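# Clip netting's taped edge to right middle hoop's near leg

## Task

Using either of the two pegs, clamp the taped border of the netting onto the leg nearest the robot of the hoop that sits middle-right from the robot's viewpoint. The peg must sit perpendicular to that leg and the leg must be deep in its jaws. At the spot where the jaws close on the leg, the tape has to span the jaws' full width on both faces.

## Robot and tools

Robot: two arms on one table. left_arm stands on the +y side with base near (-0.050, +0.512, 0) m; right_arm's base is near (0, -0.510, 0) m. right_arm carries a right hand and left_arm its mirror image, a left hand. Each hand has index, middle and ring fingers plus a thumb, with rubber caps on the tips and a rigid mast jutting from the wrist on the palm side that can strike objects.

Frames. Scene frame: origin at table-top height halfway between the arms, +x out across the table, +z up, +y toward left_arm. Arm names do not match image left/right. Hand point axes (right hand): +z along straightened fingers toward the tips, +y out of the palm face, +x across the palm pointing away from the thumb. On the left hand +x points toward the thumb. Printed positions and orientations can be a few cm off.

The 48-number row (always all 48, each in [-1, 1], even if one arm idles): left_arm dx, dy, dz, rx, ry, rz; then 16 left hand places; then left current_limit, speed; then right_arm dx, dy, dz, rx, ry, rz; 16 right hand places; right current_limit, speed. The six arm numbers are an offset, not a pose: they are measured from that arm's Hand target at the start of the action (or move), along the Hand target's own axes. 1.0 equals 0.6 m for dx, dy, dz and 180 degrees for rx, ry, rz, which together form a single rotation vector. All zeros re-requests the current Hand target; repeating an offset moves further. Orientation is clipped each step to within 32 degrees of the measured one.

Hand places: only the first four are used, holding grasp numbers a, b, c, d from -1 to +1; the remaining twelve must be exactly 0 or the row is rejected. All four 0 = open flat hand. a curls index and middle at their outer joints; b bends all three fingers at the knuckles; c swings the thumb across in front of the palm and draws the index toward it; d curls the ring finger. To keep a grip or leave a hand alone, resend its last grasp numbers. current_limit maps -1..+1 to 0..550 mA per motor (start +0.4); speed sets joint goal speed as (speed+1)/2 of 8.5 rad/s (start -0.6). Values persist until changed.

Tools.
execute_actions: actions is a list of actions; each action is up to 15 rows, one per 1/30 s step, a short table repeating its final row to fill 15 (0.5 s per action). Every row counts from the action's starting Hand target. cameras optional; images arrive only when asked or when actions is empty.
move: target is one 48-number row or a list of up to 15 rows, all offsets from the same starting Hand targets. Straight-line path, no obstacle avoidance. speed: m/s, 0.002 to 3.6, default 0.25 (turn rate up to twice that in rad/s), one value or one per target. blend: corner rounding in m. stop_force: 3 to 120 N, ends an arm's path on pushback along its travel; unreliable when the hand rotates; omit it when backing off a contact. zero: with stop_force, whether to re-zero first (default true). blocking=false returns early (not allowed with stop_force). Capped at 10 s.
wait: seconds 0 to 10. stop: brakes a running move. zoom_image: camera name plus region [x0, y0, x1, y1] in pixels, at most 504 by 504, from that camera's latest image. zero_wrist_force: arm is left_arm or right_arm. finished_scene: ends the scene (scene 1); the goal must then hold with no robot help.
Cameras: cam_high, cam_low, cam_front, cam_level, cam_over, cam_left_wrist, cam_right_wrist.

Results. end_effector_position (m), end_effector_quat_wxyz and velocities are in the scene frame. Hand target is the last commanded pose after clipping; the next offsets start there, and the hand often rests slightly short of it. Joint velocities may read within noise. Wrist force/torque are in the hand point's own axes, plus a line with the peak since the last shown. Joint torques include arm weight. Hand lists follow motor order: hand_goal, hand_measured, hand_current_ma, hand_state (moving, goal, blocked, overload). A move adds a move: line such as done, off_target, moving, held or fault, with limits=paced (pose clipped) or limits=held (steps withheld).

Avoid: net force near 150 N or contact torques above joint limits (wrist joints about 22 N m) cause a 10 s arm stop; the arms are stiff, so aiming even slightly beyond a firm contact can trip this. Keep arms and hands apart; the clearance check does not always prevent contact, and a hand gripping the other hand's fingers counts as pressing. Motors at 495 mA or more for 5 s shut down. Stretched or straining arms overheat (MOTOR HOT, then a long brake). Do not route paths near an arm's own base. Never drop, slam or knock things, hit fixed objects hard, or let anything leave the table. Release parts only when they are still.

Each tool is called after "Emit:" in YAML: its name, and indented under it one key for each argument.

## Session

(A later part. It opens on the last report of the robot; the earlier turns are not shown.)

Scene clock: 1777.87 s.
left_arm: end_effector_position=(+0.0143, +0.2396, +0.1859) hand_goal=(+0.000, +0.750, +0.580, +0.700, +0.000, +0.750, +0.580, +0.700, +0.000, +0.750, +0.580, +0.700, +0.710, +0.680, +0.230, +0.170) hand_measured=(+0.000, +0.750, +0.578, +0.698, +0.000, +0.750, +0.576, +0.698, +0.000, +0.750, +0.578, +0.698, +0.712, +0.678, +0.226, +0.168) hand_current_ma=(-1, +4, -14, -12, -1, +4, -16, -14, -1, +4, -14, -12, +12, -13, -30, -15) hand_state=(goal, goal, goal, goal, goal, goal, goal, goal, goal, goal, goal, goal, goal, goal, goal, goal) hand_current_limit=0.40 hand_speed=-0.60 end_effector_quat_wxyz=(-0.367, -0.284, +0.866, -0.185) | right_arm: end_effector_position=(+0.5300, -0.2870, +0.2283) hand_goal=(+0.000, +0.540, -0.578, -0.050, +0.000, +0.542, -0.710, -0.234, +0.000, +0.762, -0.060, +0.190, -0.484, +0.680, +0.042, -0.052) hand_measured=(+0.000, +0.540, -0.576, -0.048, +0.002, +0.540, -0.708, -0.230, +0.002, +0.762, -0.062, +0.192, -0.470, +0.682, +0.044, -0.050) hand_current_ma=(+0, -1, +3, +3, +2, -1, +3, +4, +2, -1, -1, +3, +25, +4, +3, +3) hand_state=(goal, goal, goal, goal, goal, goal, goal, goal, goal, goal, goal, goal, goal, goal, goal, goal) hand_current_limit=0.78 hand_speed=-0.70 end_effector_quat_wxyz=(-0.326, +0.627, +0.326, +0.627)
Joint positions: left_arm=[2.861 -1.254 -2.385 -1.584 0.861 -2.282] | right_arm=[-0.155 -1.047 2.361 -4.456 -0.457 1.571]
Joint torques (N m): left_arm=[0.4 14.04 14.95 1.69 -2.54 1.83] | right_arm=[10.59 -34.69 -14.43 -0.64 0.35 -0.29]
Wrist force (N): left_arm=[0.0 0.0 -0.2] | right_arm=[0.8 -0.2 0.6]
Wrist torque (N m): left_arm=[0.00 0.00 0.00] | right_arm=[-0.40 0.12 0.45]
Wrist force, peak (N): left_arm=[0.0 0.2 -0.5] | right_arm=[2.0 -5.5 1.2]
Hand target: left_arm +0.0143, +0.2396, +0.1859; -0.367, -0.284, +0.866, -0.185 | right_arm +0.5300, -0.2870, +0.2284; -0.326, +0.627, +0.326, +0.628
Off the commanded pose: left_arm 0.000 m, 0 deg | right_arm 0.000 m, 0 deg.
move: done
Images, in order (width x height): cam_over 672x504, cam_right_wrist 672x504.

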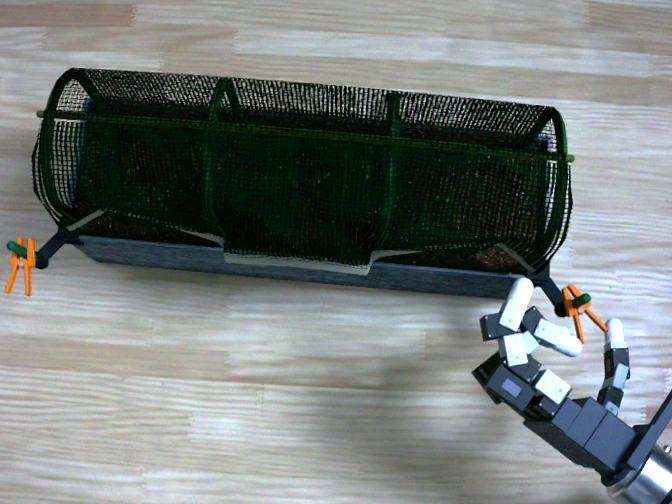

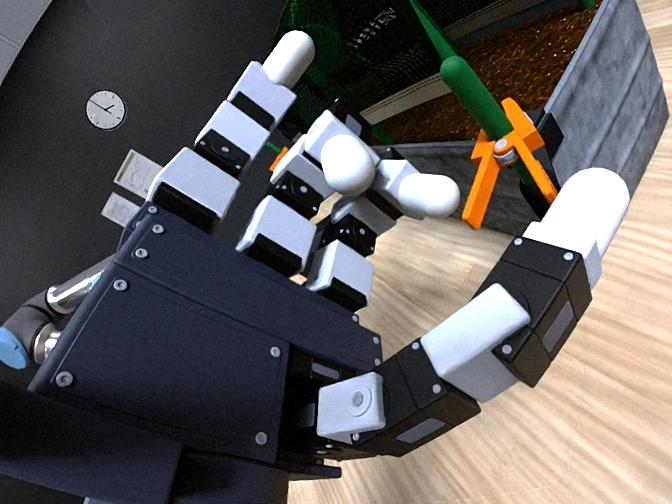

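Emit:
move:
  target: [0,0,0,0,0,0, 0,0,0,0,0,0,0,0,0,0,0,0,0,0,0,0, 0.4,-0.6, 0,-0.0447,0.033,0,0,0, 0.8,0.05,0.75,0.4, 0,0,0,0,0,0,0,0,0,0,0,0, 0.78,-0.7]
  speed: 0.03
  cameras: ["cam_over","cam_right_wrist"]

Emit:
zoom_image:
  camera: "cam_right_wrist"
  region: [340, 30, 672, 279]

Emit:
zoom_image:
  camera: "cam_over"
  region: [530, 260, 630, 350]

Scene clock: 1787.87 s.
left_arm: end_effector_position=(+0.0143, +0.2396, +0.1859) hand_goal=(+0.000, +0.750, +0.580, +0.700, +0.000, +0.750, +0.580, +0.700, +0.000, +0.750, +0.580, +0.700, +0.710, +0.680, +0.230, +0.170) hand_measured=(+0.000, +0.750, +0.578, +0.698, +0.000, +0.750, +0.576, +0.698, +0.000, +0.750, +0.578, +0.698, +0.712, +0.678, +0.226, +0.168) hand_current_ma=(-1, +4, -14, -12, -1, +4, -16, -14, -1, +4, -14, -12, +12, -13, -30, -15) hand_state=(goal, goal, goal, goal, goal, goal, goal, goal, goal, goal, goal, goal, goal, goal, goal, goal) hand_current_limit=0.40 hand_speed=-0.60 end_effector_quat_wxyz=(-0.367, -0.284, +0.866, -0.185) | right_arm: end_effector_position=(+0.5193, -0.2553, +0.2284) hand_goal=(+0.000, +0.540, -0.578, -0.050, +0.000, +0.542, -0.710, -0.234, +0.000, +0.762, -0.060, +0.190, -0.484, +0.680, +0.042, -0.052) hand_measured=(+0.000, +0.540, -0.576, -0.048, +0.002, +0.540, -0.708, -0.230, +0.002, +0.762, -0.062, +0.192, -0.474, +0.682, +0.112, -0.016) hand_current_ma=(+0, -1, +2, +3, +2, -1, +3, +4, +2, -1, -1, +3, +17, +3, +302, +135) hand_state=(goal, goal, goal, goal, goal, goal, goal, goal, goal, goal, goal, goal, goal, goal, blocked, blocked) hand_current_limit=0.78 hand_speed=-0.70 end_effector_quat_wxyz=(-0.326, +0.627, +0.326, +0.628) end_effector_velocity=(+0.001, -0.001, +0.000) end_effector_angular_velocity=(+0.000, +0.000, +0.001)
Joint positions: left_arm=[2.861 -1.254 -2.385 -1.584 0.861 -2.282] | right_arm=[-0.057 -1.048 2.364 -4.458 -0.554 1.571]
Joint velocities: left_arm=[within noise] | right_arm=[-0.004 0 -0.001 0 0.005 0]
Joint torques (N m): left_arm=[-0.35 15.15 15.26 1.6 -2.65 1.8] | right_arm=[-8.47 -27.17 -14.13 0.23 2.03 -1.83]
Wrist force (N): left_arm=[0.2 0.2 -0.2] | right_arm=[1.3 -0.6 -4.1]
Wrist torque (N m): left_arm=[0.03 -0.04 0.02] | right_arm=[-0.61 -0.02 0.51]
Wrist force, peak (N): left_arm=[0.0 0.2 -0.5] | right_arm=[0.7 0.2 -5.8]
Hand target: left_arm +0.0143, +0.2396, +0.1859; -0.367, -0.284, +0.866, -0.185 | right_arm +0.5194, -0.2554, +0.2284; -0.326, +0.627, +0.326, +0.628
Off the commanded pose: left_arm 0.000 m, 0 deg | right_arm 0.000 m, 0 deg.
move: done
Images, in order (width x height): cam_over 672x504, cam_right_wrist 672x504.

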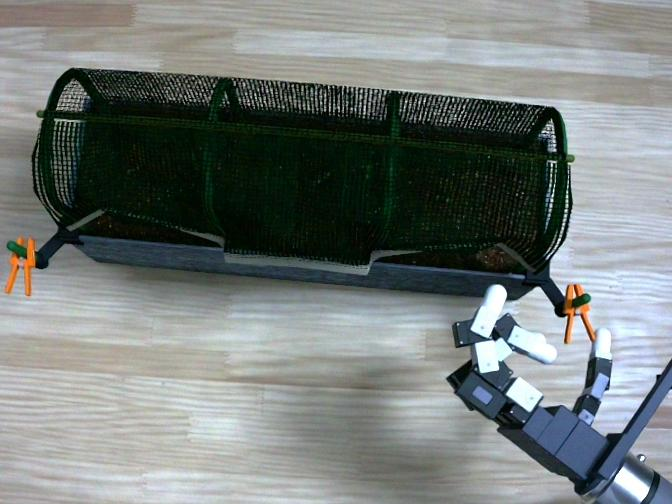

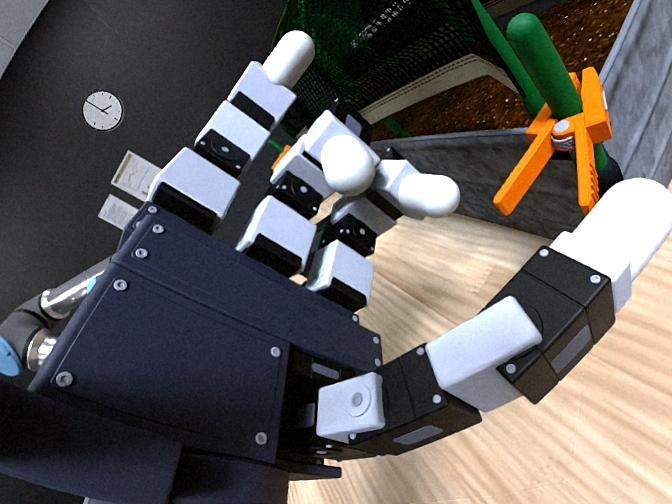

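Scaled by 1.518 from the camera's 672x504 image, which has a finer 960x720 frame.

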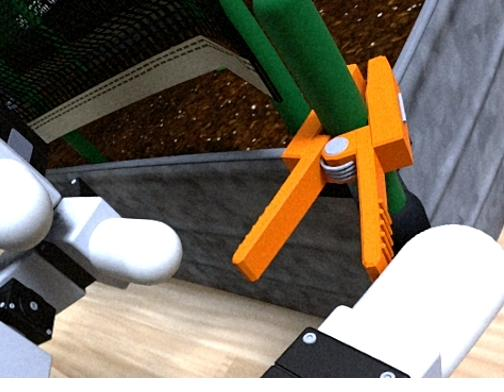

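Scaled by 5.040 from the camera's 672x504 image, which has a finer 960x720 frame.

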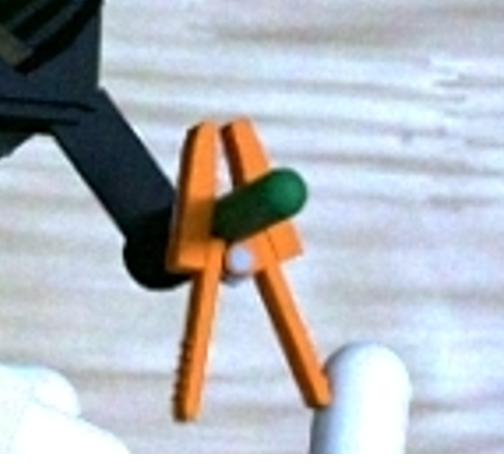

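Emit:
move:
  target:
    - [0,0,0,0,0,0, 0,0,0,0,0,0,0,0,0,0,0,0,0,0,0,0, 0.4,-0.6, 0,0,0,0,0,0, 0.74,0.17,0.75,0.4, 0,0,0,0,0,0,0,0,0,0,0,0, 0.78,-0.85]
    - [0,0,0,0,0,0, 0,0,0,0,0,0,0,0,0,0,0,0,0,0,0,0, 0.4,-0.6, 0,0,0,0,0,0, 0.7,0.25,0.75,0.4, 0,0,0,0,0,0,0,0,0,0,0,0, 0.78,-0.88]
  speed: 0.03
  cameras: ["cam_over","cam_right_wrist"]

Emit:
zoom_image:
  camera: "cam_right_wrist"
  region: [340, 30, 672, 279]

Emit:
zoom_image:
  camera: "cam_over"
  region: [530, 260, 630, 350]

Scene clock: 1799.27 s.
left_arm: end_effector_position=(+0.0143, +0.2396, +0.1859) hand_goal=(+0.000, +0.750, +0.580, +0.700, +0.000, +0.750, +0.580, +0.700, +0.000, +0.750, +0.580, +0.700, +0.710, +0.680, +0.230, +0.170) hand_measured=(+0.000, +0.750, +0.578, +0.698, +0.000, +0.750, +0.576, +0.698, +0.000, +0.750, +0.578, +0.698, +0.712, +0.678, +0.226, +0.168) hand_current_ma=(-1, +4, -14, -12, -1, +4, -16, -14, -1, +4, -14, -12, +12, -13, -30, -15) hand_state=(goal, goal, goal, goal, goal, goal, goal, goal, goal, goal, goal, goal, goal, goal, goal, goal) hand_current_limit=0.40 hand_speed=-0.60 end_effector_quat_wxyz=(-0.367, -0.284, +0.866, -0.185) | right_arm: end_effector_position=(+0.5194, -0.2554, +0.2284) hand_goal=(+0.000, +0.260, -0.428, +0.086, +0.000, +0.218, -0.590, -0.090, +0.000, +0.452, -0.060, +0.240, -0.494, +0.680, +0.042, +0.002) hand_measured=(+0.000, +0.262, -0.430, +0.084, +0.002, +0.220, -0.592, -0.094, +0.002, +0.454, -0.062, +0.238, -0.474, +0.682, +0.104, +0.014) hand_current_ma=(+0, +3, -3, -3, +2, +4, -4, -4, +2, +3, -1, -3, +43, +3, +256, +34) hand_state=(goal, goal, goal, goal, goal, goal, goal, goal, goal, goal, goal, goal, goal, goal, blocked, goal) hand_current_limit=0.78 hand_speed=-0.88 end_effector_quat_wxyz=(-0.326, +0.627, +0.326, +0.628)
Joint positions: left_arm=[2.861 -1.254 -2.385 -1.584 0.861 -2.282] | right_arm=[-0.058 -1.048 2.364 -4.458 -0.554 1.571]
Joint torques (N m): left_arm=[-0.8 15.2 14.73 1.72 -2.61 1.86] | right_arm=[-9.19 -17.76 -13.84 0.16 0.64 -1.59]
Wrist force (N): left_arm=[-0.2 0.4 -0.2] | right_arm=[1.0 -0.6 -2.2]
Wrist torque (N m): left_arm=[0.07 0.02 -0.02] | right_arm=[-0.52 0.08 0.55]
Wrist force, peak (N): left_arm=[-0.3 0.0 -0.4] | right_arm=[0.7 -0.6 -4.8]
Hand target: left_arm +0.0143, +0.2396, +0.1859; -0.367, -0.284, +0.866, -0.185 | right_arm +0.5194, -0.2554, +0.2284; -0.326, +0.627, +0.326, +0.628
Off the commanded pose: left_arm 0.000 m, 0 deg | right_arm 0.000 m, 0 deg.
move: done
Images, in order (width x height): cam_over 672x504, cam_right_wrist 672x504.

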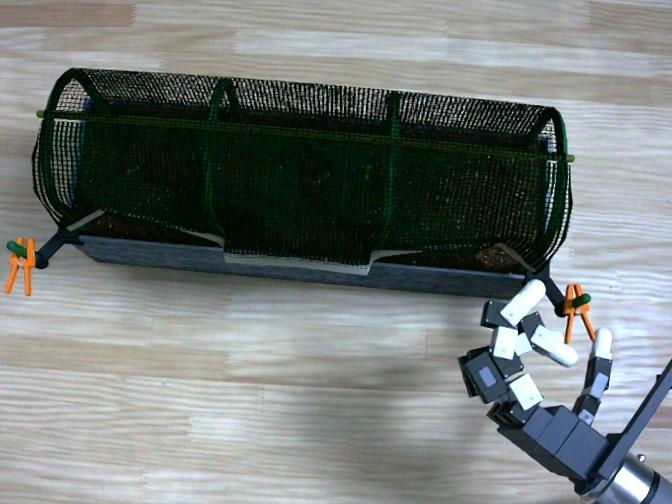

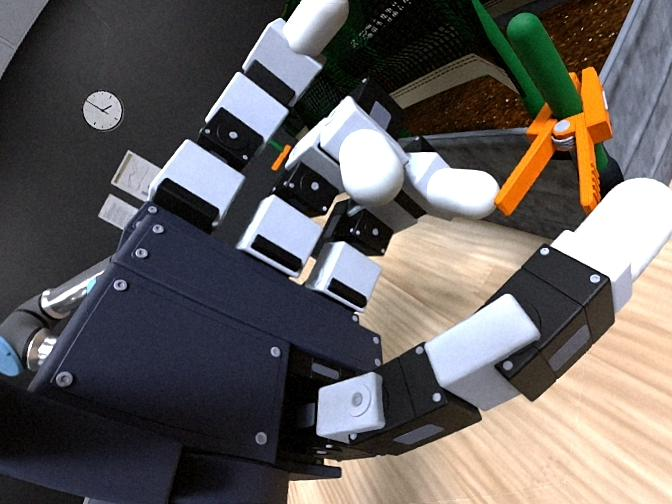

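Scaled by 1.518 from the camera's 672x504 image, which has a finer 960x720 frame.

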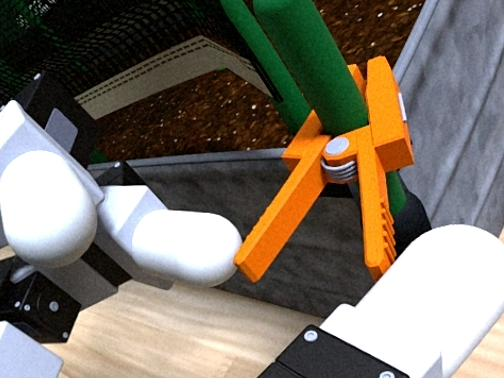

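Scaled by 5.040 from the camera's 672x504 image, which has a finer 960x720 frame.

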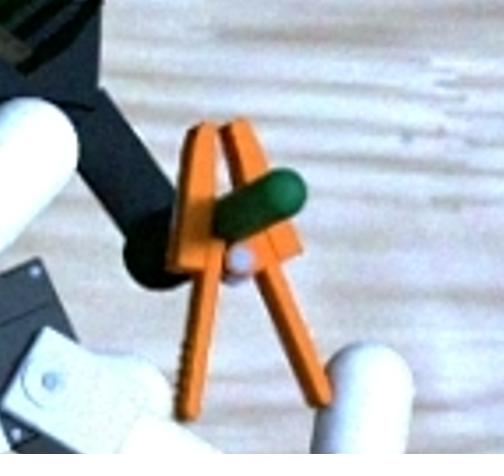

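Emit:
move:
  target:
    - [0,0,0,0,0,0, 0,0,0,0,0,0,0,0,0,0,0,0,0,0,0,0, 0.4,-0.6, 0,0,0,0,0,0, 0.67,0.34,0.75,0.4, 0,0,0,0,0,0,0,0,0,0,0,0, 0.78,-0.88]
    - [0,0,0,0,0,0, 0,0,0,0,0,0,0,0,0,0,0,0,0,0,0,0, 0.4,-0.6, 0,0,0,0,0,0, 0.65,0.42,0.75,0.4, 0,0,0,0,0,0,0,0,0,0,0,0, 0.78,-0.88]
  speed: 0.03
  cameras: ["cam_over","cam_right_wrist"]

Emit:
zoom_image:
  camera: "cam_right_wrist"
  region: [340, 30, 672, 279]

Emit:
zoom_image:
  camera: "cam_over"
  region: [530, 260, 630, 350]

Scene clock: 1806.67 s.
left_arm: end_effector_position=(+0.0143, +0.2396, +0.1859) hand_goal=(+0.000, +0.750, +0.580, +0.700, +0.000, +0.750, +0.580, +0.700, +0.000, +0.750, +0.580, +0.700, +0.710, +0.680, +0.230, +0.170) hand_measured=(+0.000, +0.750, +0.578, +0.698, +0.000, +0.750, +0.576, +0.698, +0.000, +0.750, +0.578, +0.698, +0.712, +0.678, +0.226, +0.168) hand_current_ma=(-1, +4, -14, -12, -1, +4, -16, -14, -1, +4, -14, -12, +12, -13, -30, -15) hand_state=(goal, goal, goal, goal, goal, goal, goal, goal, goal, goal, goal, goal, goal, goal, goal, goal) hand_current_limit=0.40 hand_speed=-0.60 end_effector_quat_wxyz=(-0.367, -0.284, +0.866, -0.185) | right_arm: end_effector_position=(+0.5194, -0.2554, +0.2284) hand_goal=(+0.000, +0.026, -0.332, +0.166, +0.000, -0.068, -0.544, -0.018, +0.000, +0.192, -0.060, +0.280, -0.500, +0.680, +0.042, +0.044) hand_measured=(+0.000, +0.142, -0.328, +0.144, +0.002, -0.066, -0.546, -0.022, +0.002, +0.194, -0.062, +0.278, -0.478, +0.682, +0.094, +0.068) hand_current_ma=(+0, +454, +6, -46, +2, +4, -3, -4, +2, +4, -1, -3, +49, +3, +201, +79) hand_state=(goal, blocked, goal, blocked, goal, goal, goal, goal, goal, goal, goal, goal, blocked, goal, blocked, blocked) hand_current_limit=0.78 hand_speed=-0.88 end_effector_quat_wxyz=(-0.326, +0.627, +0.326, +0.628)
Joint positions: left_arm=[2.861 -1.254 -2.385 -1.584 0.861 -2.282] | right_arm=[-0.058 -1.048 2.364 -4.458 -0.554 1.571]
Joint torques (N m): left_arm=[0.8 15.56 14.61 1.47 -2.73 2.02] | right_arm=[-7.76 -16.39 -7.79 -0.02 -0.54 -1.38]
Wrist force (N): left_arm=[0.0 0.1 -0.2] | right_arm=[1.5 -1.5 2.0]
Wrist torque (N m): left_arm=[0.03 -0.01 0.00] | right_arm=[-0.40 0.17 0.60]
Wrist force, peak (N): left_arm=[0.1 0.3 -0.5] | right_arm=[1.5 -1.5 2.0]
Hand target: left_arm +0.0143, +0.2396, +0.1859; -0.367, -0.284, +0.866, -0.185 | right_arm +0.5194, -0.2554, +0.2284; -0.326, +0.627, +0.326, +0.628
Off the commanded pose: left_arm 0.000 m, 0 deg | right_arm 0.000 m, 0 deg.
move: done
Images, in order (width x height): cam_over 672x504, cam_right_wrist 672x504.

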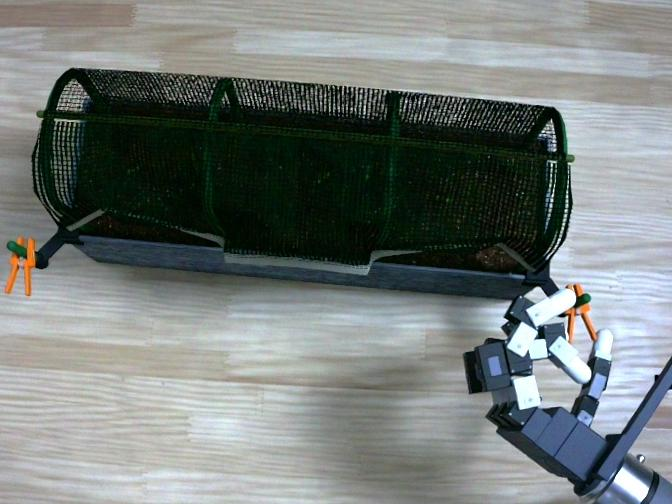

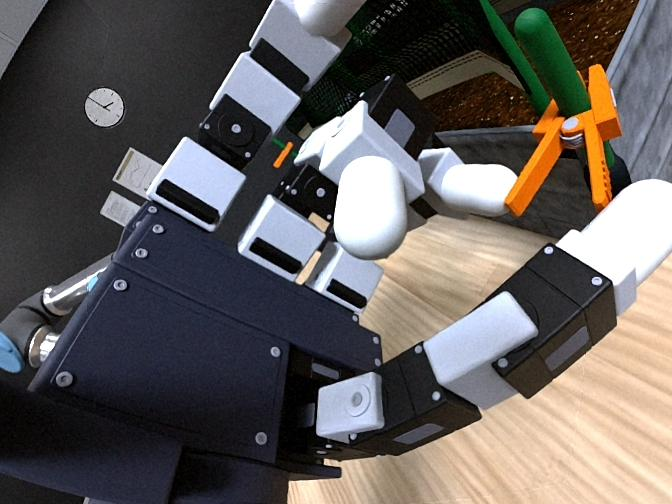

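Scaled by 1.518 from the camera's 672x504 image, which has a finer 960x720 frame.

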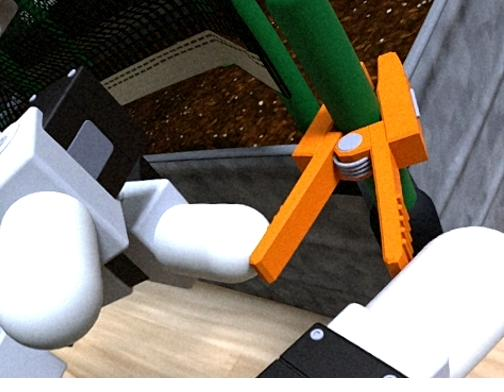

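Scaled by 5.040 from the camera's 672x504 image, which has a finer 960x720 frame.

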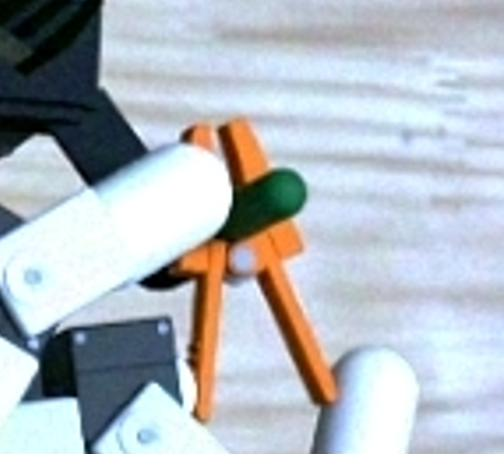

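Emit:
move:
  target:
    - [0,0,0,0,0,0, 0,0,0,0,0,0,0,0,0,0,0,0,0,0,0,0, 0.4,-0.6, 0,-0.0038,0.0055,0,0,0, 0.64,0.48,0.75,0.4, 0,0,0,0,0,0,0,0,0,0,0,0, 0.79,-0.88]
    - [0,0,0,0,0,0, 0,0,0,0,0,0,0,0,0,0,0,0,0,0,0,0, 0.4,-0.6, 0,-0.0057,0.0082,0,0,0, 0.64,0.48,0.75,0.4, 0,0,0,0,0,0,0,0,0,0,0,0, 0.79,-0.88]
  speed: 0.02
  cameras: ["cam_over","cam_right_wrist"]

Emit:
zoom_image:
  camera: "cam_right_wrist"
  region: [340, 30, 672, 279]

Emit:
zoom_image:
  camera: "cam_over"
  region: [530, 260, 630, 350]

Scene clock: 1819.70 s.
left_arm: end_effector_position=(+0.0143, +0.2396, +0.1859) hand_goal=(+0.000, +0.750, +0.580, +0.700, +0.000, +0.750, +0.580, +0.700, +0.000, +0.750, +0.580, +0.700, +0.710, +0.680, +0.230, +0.170) hand_measured=(+0.000, +0.750, +0.578, +0.698, +0.000, +0.750, +0.576, +0.698, +0.000, +0.750, +0.578, +0.698, +0.712, +0.678, +0.226, +0.168) hand_current_ma=(-1, +4, -14, -12, -1, +4, -16, -14, -1, +4, -14, -12, +12, -13, -30, -15) hand_state=(goal, goal, goal, goal, goal, goal, goal, goal, goal, goal, goal, goal, goal, goal, goal, goal) hand_current_limit=0.40 hand_speed=-0.60 end_effector_quat_wxyz=(-0.367, -0.284, +0.866, -0.185) | right_arm: end_effector_position=(+0.5194, -0.2493, +0.2284) hand_goal=(+0.000, -0.056, -0.304, +0.188, +0.000, -0.170, -0.540, -0.002, +0.000, +0.102, -0.060, +0.292, -0.500, +0.680, +0.042, +0.058) hand_measured=(+0.000, +0.066, -0.292, +0.184, +0.002, -0.168, -0.542, -0.006, +0.002, +0.104, -0.062, +0.290, -0.480, +0.682, +0.110, +0.098) hand_current_ma=(+0, +481, +23, -5, +2, +4, -3, -4, +2, +4, -1, -3, +43, +3, +290, +157) hand_state=(goal, blocked, goal, goal, goal, goal, goal, goal, goal, goal, goal, goal, goal, goal, blocked, blocked) hand_current_limit=0.79 hand_speed=-0.88 end_effector_quat_wxyz=(-0.326, +0.627, +0.326, +0.627) end_effector_velocity=(+0.000, +0.000, +0.001) end_effector_angular_velocity=(+0.000, -0.002, +0.002)
Joint positions: left_arm=[2.861 -1.254 -2.385 -1.584 0.861 -2.282] | right_arm=[-0.038 -1.046 2.358 -4.454 -0.574 1.571]
Joint velocities: left_arm=[within noise] | right_arm=[-0.003 -0.001 0 -0.001 0.005 0]
Joint torques (N m): left_arm=[-0.22 14.75 15.82 1.66 -2.71 1.74] | right_arm=[-7.97 -20.74 -5.56 -1.24 1.26 -1.81]
Wrist force (N): left_arm=[0.0 0.1 -0.1] | right_arm=[0.9 0.2 -0.5]
Wrist torque (N m): left_arm=[0.01 -0.01 0.01] | right_arm=[-0.43 0.13 0.59]
Wrist force, peak (N): left_arm=[0.1 0.0 -0.5] | right_arm=[1.4 -2.4 1.8]
Hand target: left_arm +0.0143, +0.2396, +0.1859; -0.367, -0.284, +0.866, -0.185 | right_arm +0.5194, -0.2494, +0.2284; -0.326, +0.627, +0.326, +0.628
Off the commanded pose: left_arm 0.000 m, 0 deg | right_arm 0.000 m, 0 deg.
move: done
Images, in order (width x height): cam_over 672x504, cam_right_wrist 672x504.

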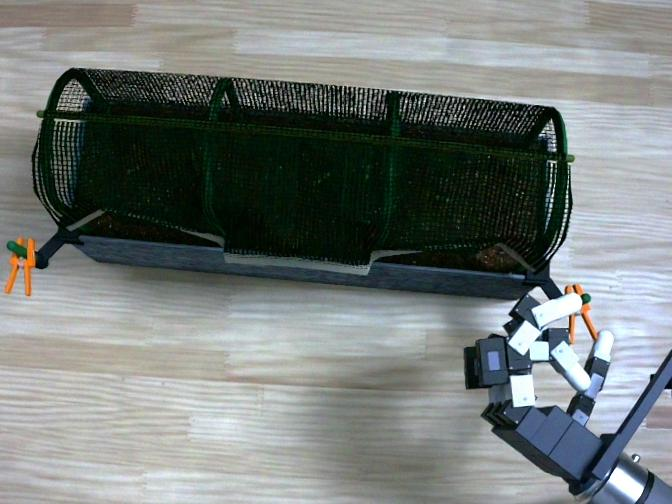

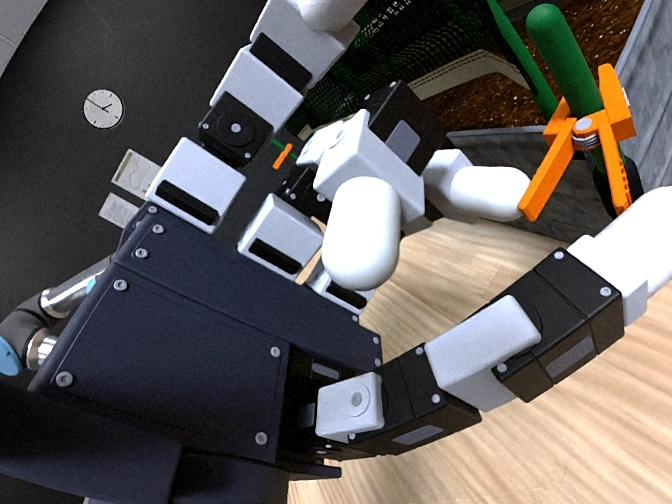

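Scaled by 1.518 from the camera's 672x504 image, which has a finer 960x720 frame.

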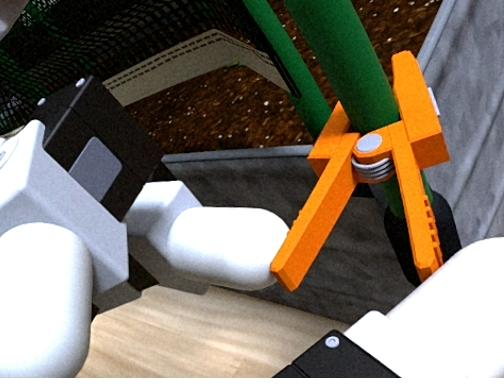

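Scaled by 5.040 from the camera's 672x504 image, which has a finer 960x720 frame.

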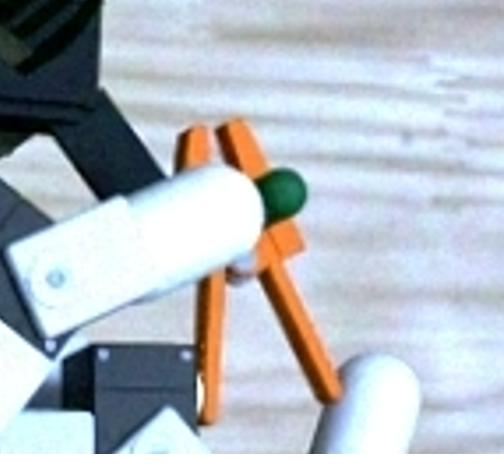

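Emit:
move:
  target:
    - [0,0,0,0,0,0, 0,0,0,0,0,0,0,0,0,0,0,0,0,0,0,0, 0.4,-0.6, 0,0,0,0,0,0, 0.8,0.05,0.75,0.5, 0,0,0,0,0,0,0,0,0,0,0,0, 0.78,-0.75]
    - [0,0,0,0,0,0, 0,0,0,0,0,0,0,0,0,0,0,0,0,0,0,0, 0.4,-0.6, 0.0833,0,0,0,0,0, 0.9,0.02,0.75,0.5, 0,0,0,0,0,0,0,0,0,0,0,0, 0.78,-0.75]
    - [0,0,0,0,0,0, 0,0,0,0,0,0,0,0,0,0,0,0,0,0,0,0, 0.4,-0.6, 0.0833,0.074,-0.0172,-0.0389,0,0, 0.9,0.02,0.75,0.5, 0,0,0,0,0,0,0,0,0,0,0,0, 0.78,-0.75]
    - [0,0,0,0,0,0, 0,0,0,0,0,0,0,0,0,0,0,0,0,0,0,0, 0.4,-0.6, 0,0.074,-0.0172,-0.0389,0,0, 0.9,0.02,0.75,0.5, 0,0,0,0,0,0,0,0,0,0,0,0, 0.78,-0.75]
  speed: [0.05,0.1,0.1,0.07]
  cameras: ["cam_over","cam_right_wrist"]

Emit:
zoom_image:
  camera: "cam_right_wrist"
  region: [340, 30, 672, 279]

Emit:
zoom_image:
  camera: "cam_over"
  region: [530, 260, 630, 350]

Scene clock: 1974.13 s.
left_arm: end_effector_position=(+0.0143, +0.2396, +0.1859) hand_goal=(+0.000, +0.750, +0.580, +0.700, +0.000, +0.750, +0.580, +0.700, +0.000, +0.750, +0.580, +0.700, +0.710, +0.680, +0.230, +0.170) hand_measured=(+0.000, +0.750, +0.578, +0.698, +0.000, +0.750, +0.576, +0.698, +0.000, +0.750, +0.578, +0.698, +0.712, +0.678, +0.226, +0.168) hand_current_ma=(-1, +4, -14, -12, -1, +4, -16, -14, -1, +4, -14, -12, +12, -13, -30, -15) hand_state=(goal, goal, goal, goal, goal, goal, goal, goal, goal, goal, goal, goal, goal, goal, goal, goal) hand_current_limit=0.40 hand_speed=-0.60 end_effector_quat_wxyz=(-0.367, -0.284, +0.866, -0.185) | right_arm: end_effector_position=(+0.5499, -0.2834, +0.2284) hand_goal=(+0.000, +0.600, -0.686, -0.150, +0.000, +0.590, -0.864, -0.380, +0.000, +0.772, -0.220, +0.064, -0.474, +0.680, +0.042, -0.074) hand_measured=(+0.000, +0.598, -0.684, -0.148, +0.002, +0.588, -0.862, -0.376, +0.002, +0.770, -0.218, +0.066, -0.464, +0.684, +0.044, -0.072) hand_current_ma=(+0, -2, +3, +3, +2, -2, +4, +4, +2, -2, +3, +3, +18, +7, +3, +4) hand_state=(goal, goal, goal, goal, goal, goal, goal, goal, goal, goal, goal, goal, goal, goal, goal, goal) hand_current_limit=0.78 hand_speed=-0.75 end_effector_quat_wxyz=(-0.287, +0.646, +0.287, +0.646)
Joint positions: left_arm=[2.861 -1.254 -2.385 -1.584 0.861 -2.282] | right_arm=[-0.062 -1.036 2.325 -4.432 -0.672 1.571]
Joint torques (N m): left_arm=[-1.44 16.43 14.63 1.71 -2.6 1.83] | right_arm=[9.89 -34.77 -15.04 -0.86 -0.91 0.53]
Wrist force (N): left_arm=[-0.3 0.0 -0.2] | right_arm=[1.1 -0.3 0.6]
Wrist torque (N m): left_arm=[0.02 0.02 -0.03] | right_arm=[-0.40 0.11 0.49]
Wrist force, peak (N): left_arm=[0.0 0.3 -0.5] | right_arm=[0.6 -0.5 -5.2]
Hand target: left_arm +0.0143, +0.2396, +0.1859; -0.367, -0.284, +0.866, -0.185 | right_arm +0.5499, -0.2834, +0.2284; -0.287, +0.646, +0.287, +0.646
Off the commanded pose: left_arm 0.000 m, 0 deg | right_arm 0.000 m, 0 deg.
move: done
Images, in order (width x height): cam_over 672x504, cam_right_wrist 672x504.

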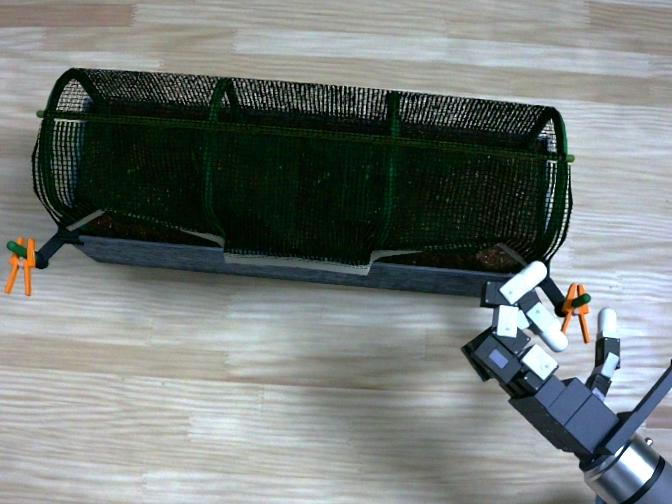

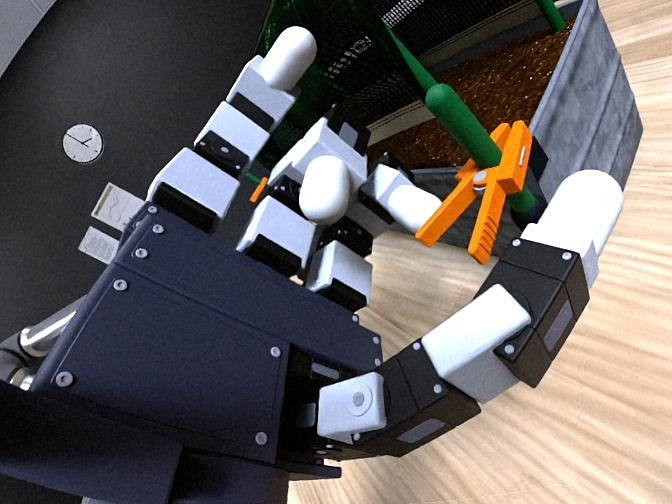

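Scaled by 1.518 from the camera's 672x504 image, which has a finer 960x720 frame.

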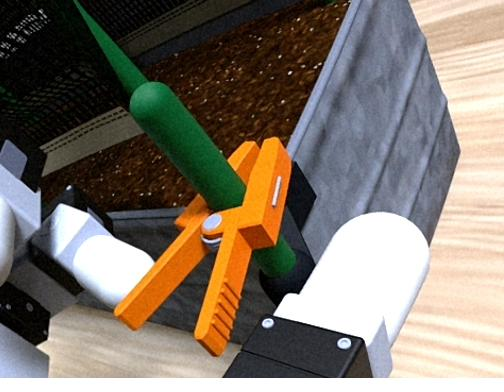

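Scaled by 5.040 from the camera's 672x504 image, which has a finer 960x720 frame.

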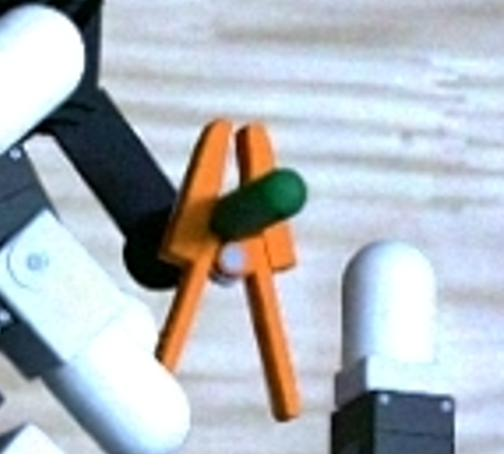

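Emit:
execute_actions:
  actions: []
  cameras: ["cam_over","cam_right_wrist"]

Emit:
zoom_image:
  camera: "cam_over"
  region: [500, 250, 650, 362]

Emit:
zoom_image:
  camera: "cam_right_wrist"
  region: [280, 30, 672, 324]

Scene clock: 2004.63 s.
left_arm: end_effector_position=(+0.0143, +0.2396, +0.1859) hand_goal=(+0.000, +0.750, +0.580, +0.700, +0.000, +0.750, +0.580, +0.700, +0.000, +0.750, +0.580, +0.700, +0.710, +0.680, +0.230, +0.170) hand_measured=(+0.000, +0.750, +0.578, +0.698, +0.000, +0.750, +0.576, +0.698, +0.000, +0.750, +0.578, +0.698, +0.712, +0.678, +0.226, +0.168) hand_current_ma=(-1, +4, -14, -12, -1, +4, -16, -14, -1, +4, -14, -12, +12, -13, -30, -15) hand_state=(goal, goal, goal, goal, goal, goal, goal, goal, goal, goal, goal, goal, goal, goal, goal, goal) hand_current_limit=0.40 hand_speed=-0.60 end_effector_quat_wxyz=(-0.367, -0.284, +0.866, -0.185) | right_arm: end_effector_position=(+0.5499, -0.2834, +0.2284) hand_goal=(+0.000, +0.600, -0.686, -0.150, +0.000, +0.590, -0.864, -0.380, +0.000, +0.772, -0.220, +0.064, -0.474, +0.680, +0.042, -0.074) hand_measured=(+0.000, +0.598, -0.684, -0.148, +0.002, +0.588, -0.862, -0.376, +0.002, +0.770, -0.218, +0.066, -0.464, +0.684, +0.044, -0.072) hand_current_ma=(+0, -2, +3, +3, +2, -2, +4, +4, +2, -2, +3, +3, +18, +7, +3, +4) hand_state=(goal, goal, goal, goal, goal, goal, goal, goal, goal, goal, goal, goal, goal, goal, goal, goal) hand_current_limit=0.78 hand_speed=-0.75 end_effector_quat_wxyz=(-0.287, +0.646, +0.287, +0.646)
Joint positions: left_arm=[2.861 -1.254 -2.385 -1.584 0.861 -2.282] | right_arm=[-0.062 -1.036 2.325 -4.432 -0.672 1.571]
Joint velocities: within noise
Joint torques (N m): left_arm=[0.31 15.58 14.68 1.6 -2.59 1.75] | right_arm=[11.04 -41.72 -15.66 -2.22 -0.5 -1.62]
Wrist force (N): left_arm=[-0.1 0.1 -0.2] | right_arm=[1.0 -0.2 0.7]
Wrist torque (N m): left_arm=[0.02 0.00 0.00] | right_arm=[-0.40 0.12 0.49]
Wrist force, peak (N): left_arm=[-0.1 -0.3 -0.6] | right_arm=[1.2 -0.3 1.0]
Hand target: left_arm +0.0143, +0.2396, +0.1859; -0.367, -0.284, +0.866, -0.185 | right_arm +0.5499, -0.2834, +0.2284; -0.287, +0.646, +0.287, +0.646
Off the commanded pose: left_arm 0.000 m, 0 deg | right_arm 0.000 m, 0 deg.
Images, in order (width x height): cam_over 672x504, cam_right_wrist 672x504.

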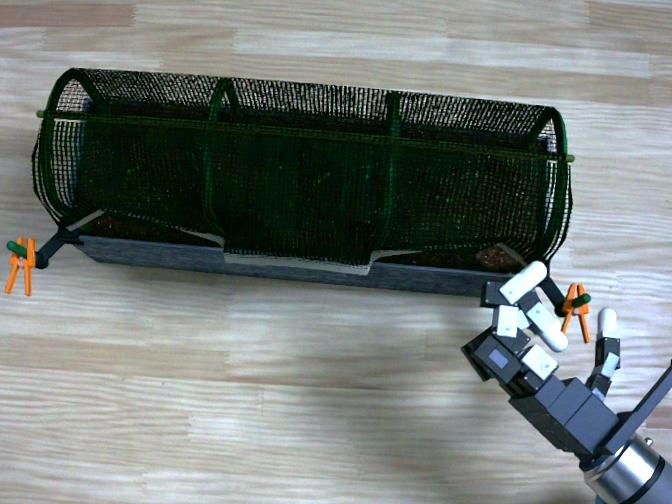

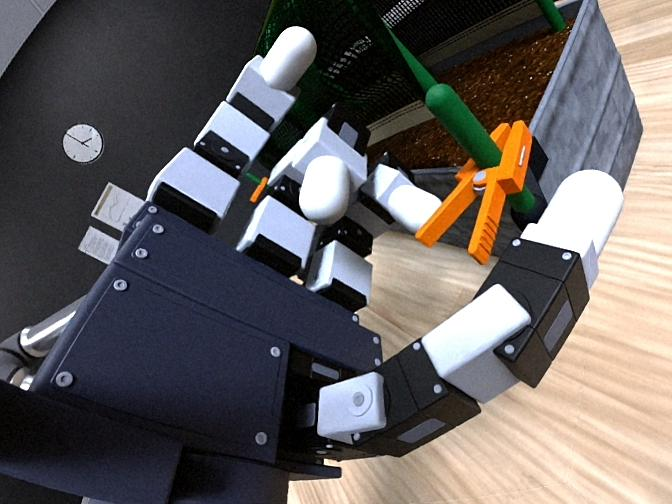

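Scaled by 3.360 from the camera's 672x504 image, which has a finer 960x720 frame.

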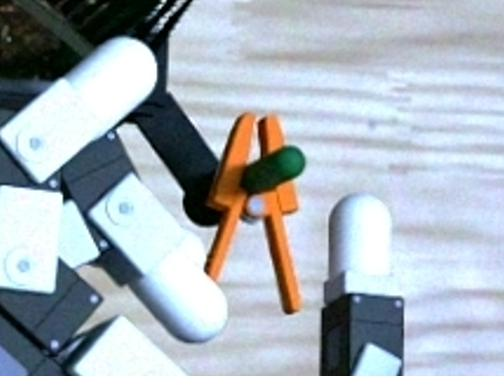

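Scaled by 1.286 from the camera's 672x504 image, which has a finer 960x720 frame.

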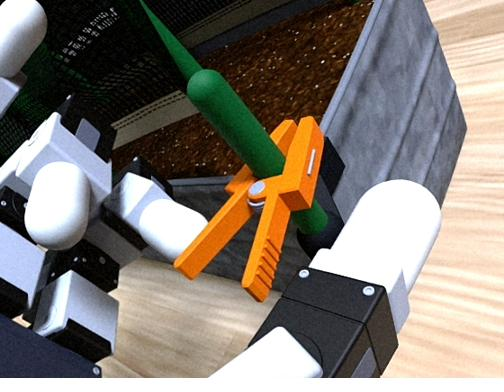

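Emit:
move:
  target:
    - [0,0,0,0,0,0,0,0,0,0,0,0,0,0,0,0,0,0,0,0,0,0,0.4,-0.6,0,-0.00892,0.00991,0,0,0,0.9,0.02,0.75,0.5,0,0,0,0,0,0,0,0,0,0,0,0,0.78,-0.75]
    - [0,0,0,0,0,0,0,0,0,0,0,0,0,0,0,0,0,0,0,0,0,0,0.4,-0.6,0,-0.0647,-0.0403,0,0,0,0.9,0.02,0.75,0.5,0,0,0,0,0,0,0,0,0,0,0,0,0.78,-0.75]
    - [0,0,0,0,0,0,0,0,0,0,0,0,0,0,0,0,0,0,0,0,0,0,0.4,-0.6,0,-0.0681,-0.0133,0.0667,0,0,1.0,0.0,0.75,1.0,0,0,0,0,0,0,0,0,0,0,0,0,0.78,-0.75]
  speed: 0.08
  blend: [0.003,0,0]
  cameras: ["cam_over","cam_right_wrist"]

Emit:
zoom_image:
  camera: "cam_over"
  region: [500, 250, 650, 362]

Scene clock: 2464.07 s.
left_arm: end_effector_position=(+0.0143, +0.2396, +0.1859) hand_goal=(+0.000, +0.750, +0.580, +0.700, +0.000, +0.750, +0.580, +0.700, +0.000, +0.750, +0.580, +0.700, +0.710, +0.680, +0.230, +0.170) hand_measured=(+0.000, +0.750, +0.578, +0.698, +0.000, +0.750, +0.576, +0.698, +0.000, +0.750, +0.578, +0.698, +0.712, +0.678, +0.226, +0.168) hand_current_ma=(-1, +4, -14, -12, -1, +4, -16, -14, -1, +4, -14, -12, +12, -13, -30, -15) hand_state=(goal, goal, goal, goal, goal, goal, goal, goal, goal, goal, goal, goal, goal, goal, goal, goal) hand_current_limit=0.40 hand_speed=-0.60 end_effector_quat_wxyz=(-0.367, -0.284, +0.866, -0.185) | right_arm: end_effector_position=(+0.5142, -0.2619, +0.2284) hand_goal=(+0.000, +0.688, -0.832, -0.250, +0.000, +0.700, -1.000, -0.524, +0.000, +0.588, -1.000, -0.500, -0.464, +0.680, +0.042, -0.092) hand_measured=(+0.000, +0.686, -0.830, -0.248, +0.002, +0.696, -0.996, -0.520, +0.002, +0.590, -0.996, -0.498, -0.456, +0.684, +0.064, -0.068) hand_current_ma=(+0, -4, +3, +3, +2, -4, +4, +4, +2, +3, +4, +3, +12, +6, +70, +80) hand_state=(goal, goal, goal, goal, goal, goal, goal, goal, goal, goal, goal, goal, goal, goal, blocked, blocked) hand_current_limit=0.78 hand_speed=-0.75 end_effector_quat_wxyz=(-0.353, +0.612, +0.353, +0.613)
Joint positions: left_arm=[2.861 -1.254 -2.385 -1.584 0.861 -2.282] | right_arm=[-0.131 -1.048 2.364 -4.458 -0.394 1.571]
Joint torques (N m): left_arm=[-1.8 15.68 15.12 1.81 -2.76 1.89] | right_arm=[10.03 -39.4 2.78 -2.75 1.81 -1.92]
Wrist force (N): left_arm=[0.1 -0.1 -0.5] | right_arm=[1.1 1.0 -0.9]
Wrist torque (N m): left_arm=[0.01 -0.02 0.01] | right_arm=[-0.35 0.07 0.45]
Wrist force, peak (N): left_arm=[0.1 0.3 -0.5] | right_arm=[1.1 3.7 1.1]
Hand target: left_arm +0.0143, +0.2396, +0.1859; -0.367, -0.284, +0.866, -0.185 | right_arm +0.5142, -0.2619, +0.2284; -0.353, +0.612, +0.353, +0.613
Off the commanded pose: left_arm 0.000 m, 0 deg | right_arm 0.000 m, 0 deg.
move: done
Images, in order (width x height): cam_over 672x504, cam_right_wrist 672x504.

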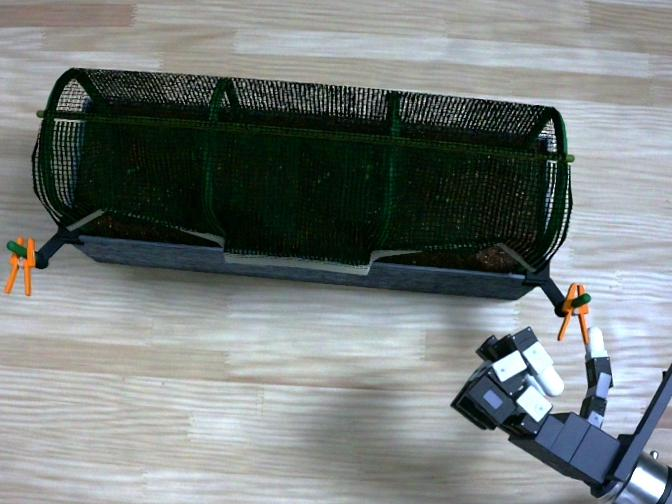

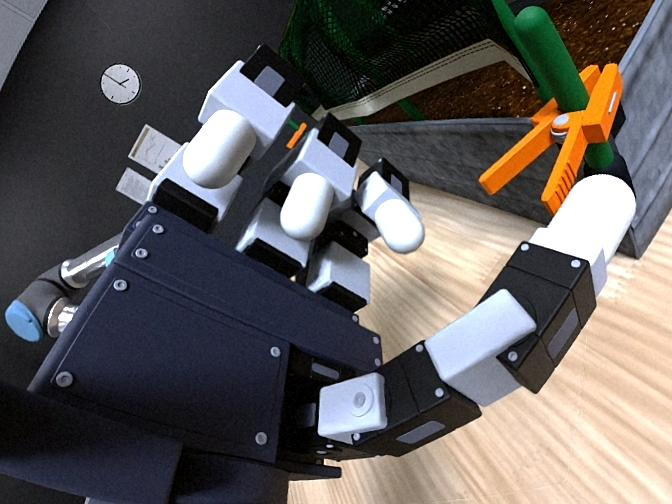

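Scaled by 3.360 from the camera's 672x504 image, which has a finer 960x720 frame.

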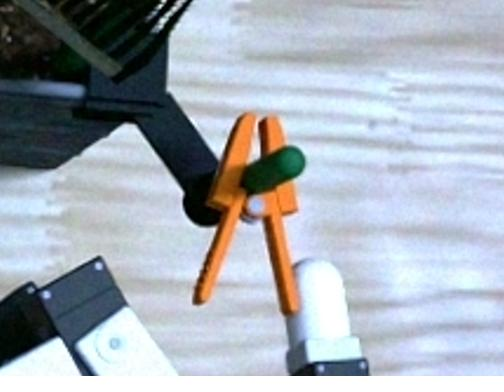

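Emit:
move:
  target:
    - [0,0,0,0,0,0,0,0,0,0,0,0,0,0,0,0,0,0,0,0,0,0,0.4,-0.6,0,0.00417,-0.00722,0,0,0,1.0,0.0,0.75,1.0,0,0,0,0,0,0,0,0,0,0,0,0,0.78,-0.75]
    - [0,0,0,0,0,0,0,0,0,0,0,0,0,0,0,0,0,0,0,0,0,0,0.4,-0.6,0,0.0619,0.0261,0,0,0,1.0,0.0,0.75,1.0,0,0,0,0,0,0,0,0,0,0,0,0,0.78,-0.75]
  speed: 0.06
  cameras: ["cam_over","cam_right_wrist"]

Emit:
zoom_image:
  camera: "cam_over"
  region: [500, 250, 650, 362]

Emit:
zoom_image:
  camera: "cam_right_wrist"
  region: [280, 30, 672, 324]

Scene clock: 2479.87 s.
left_arm: end_effector_position=(+0.0143, +0.2396, +0.1859) hand_goal=(+0.000, +0.750, +0.580, +0.700, +0.000, +0.750, +0.580, +0.700, +0.000, +0.750, +0.580, +0.700, +0.710, +0.680, +0.230, +0.170) hand_measured=(+0.000, +0.750, +0.578, +0.698, +0.000, +0.750, +0.576, +0.698, +0.000, +0.750, +0.578, +0.698, +0.712, +0.678, +0.226, +0.168) hand_current_ma=(-1, +4, -14, -12, -1, +4, -16, -14, -1, +4, -14, -12, +12, -13, -30, -15) hand_state=(goal, goal, goal, goal, goal, goal, goal, goal, goal, goal, goal, goal, goal, goal, goal, goal) hand_current_limit=0.40 hand_speed=-0.60 end_effector_quat_wxyz=(-0.367, -0.284, +0.866, -0.185) | right_arm: end_effector_position=(+0.5542, -0.2669, +0.2283) hand_goal=(+0.000, +0.688, -0.832, -0.250, +0.000, +0.700, -1.000, -0.524, +0.000, +0.588, -1.000, -0.500, -0.464, +0.680, +0.042, -0.092) hand_measured=(+0.000, +0.686, -0.830, -0.248, +0.002, +0.698, -0.998, -0.520, +0.002, +0.590, -0.996, -0.498, -0.454, +0.684, +0.044, -0.090) hand_current_ma=(+0, -3, +3, +3, +2, -3, +3, +4, +2, +3, +4, +3, +16, +6, +3, +4) hand_state=(goal, goal, goal, goal, goal, goal, goal, goal, goal, goal, goal, goal, goal, goal, goal, goal) hand_current_limit=0.78 hand_speed=-0.75 end_effector_quat_wxyz=(-0.353, +0.612, +0.353, +0.613)
Joint positions: left_arm=[2.861 -1.254 -2.385 -1.584 0.861 -2.282] | right_arm=[-0.13 -1.011 2.255 -4.386 -0.394 1.571]
Joint torques (N m): left_arm=[-0.2 15.66 14.63 1.57 -2.71 1.84] | right_arm=[-3.51 -43.41 3.19 -2.83 1.07 -1.46]
Wrist force (N): left_arm=[-0.1 0.0 -0.1] | right_arm=[1.3 -0.3 0.6]
Wrist torque (N m): left_arm=[0.00 0.02 -0.01] | right_arm=[-0.38 0.10 0.47]
Wrist force, peak (N): left_arm=[-0.1 -0.1 -0.5] | right_arm=[0.9 1.2 -1.2]
Hand target: left_arm +0.0143, +0.2396, +0.1859; -0.367, -0.284, +0.866, -0.185 | right_arm +0.5542, -0.2669, +0.2284; -0.353, +0.612, +0.353, +0.613
Off the commanded pose: left_arm 0.000 m, 0 deg | right_arm 0.000 m, 0 deg.
move: done
Images, in order (width x height): cam_over 672x504, cam_right_wrist 672x504.

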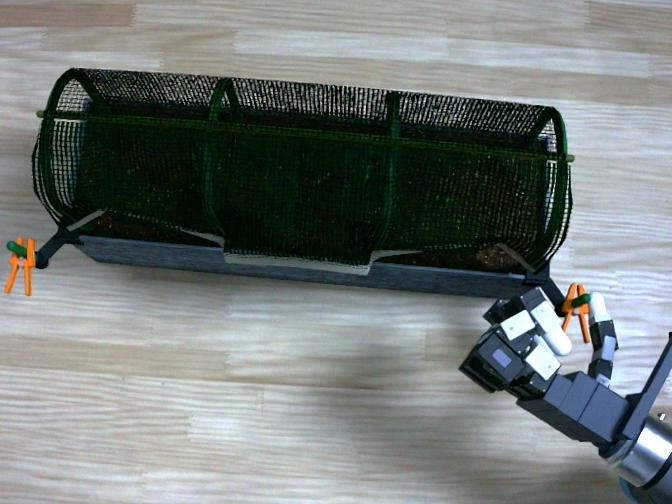

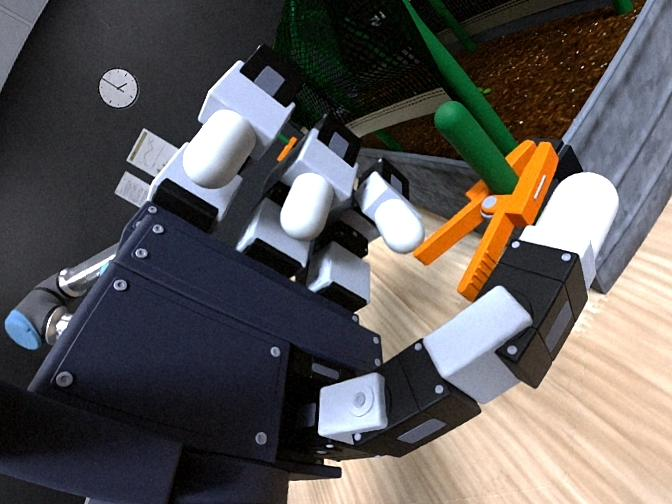

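Scaled by 3.360 from the camera's 672x504 image, which has a finer 960x720 frame.

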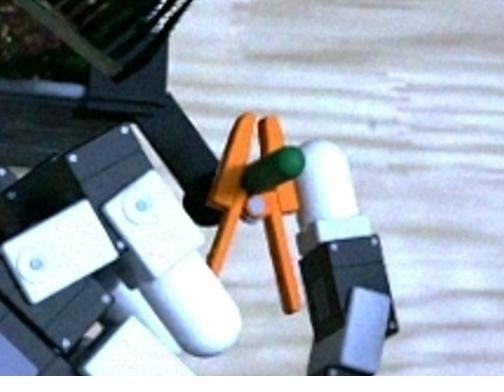

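Scaled by 1.286 from the camera's 672x504 image, which has a finer 960x720 frame.

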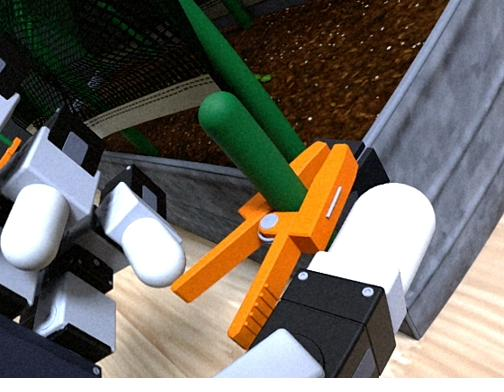

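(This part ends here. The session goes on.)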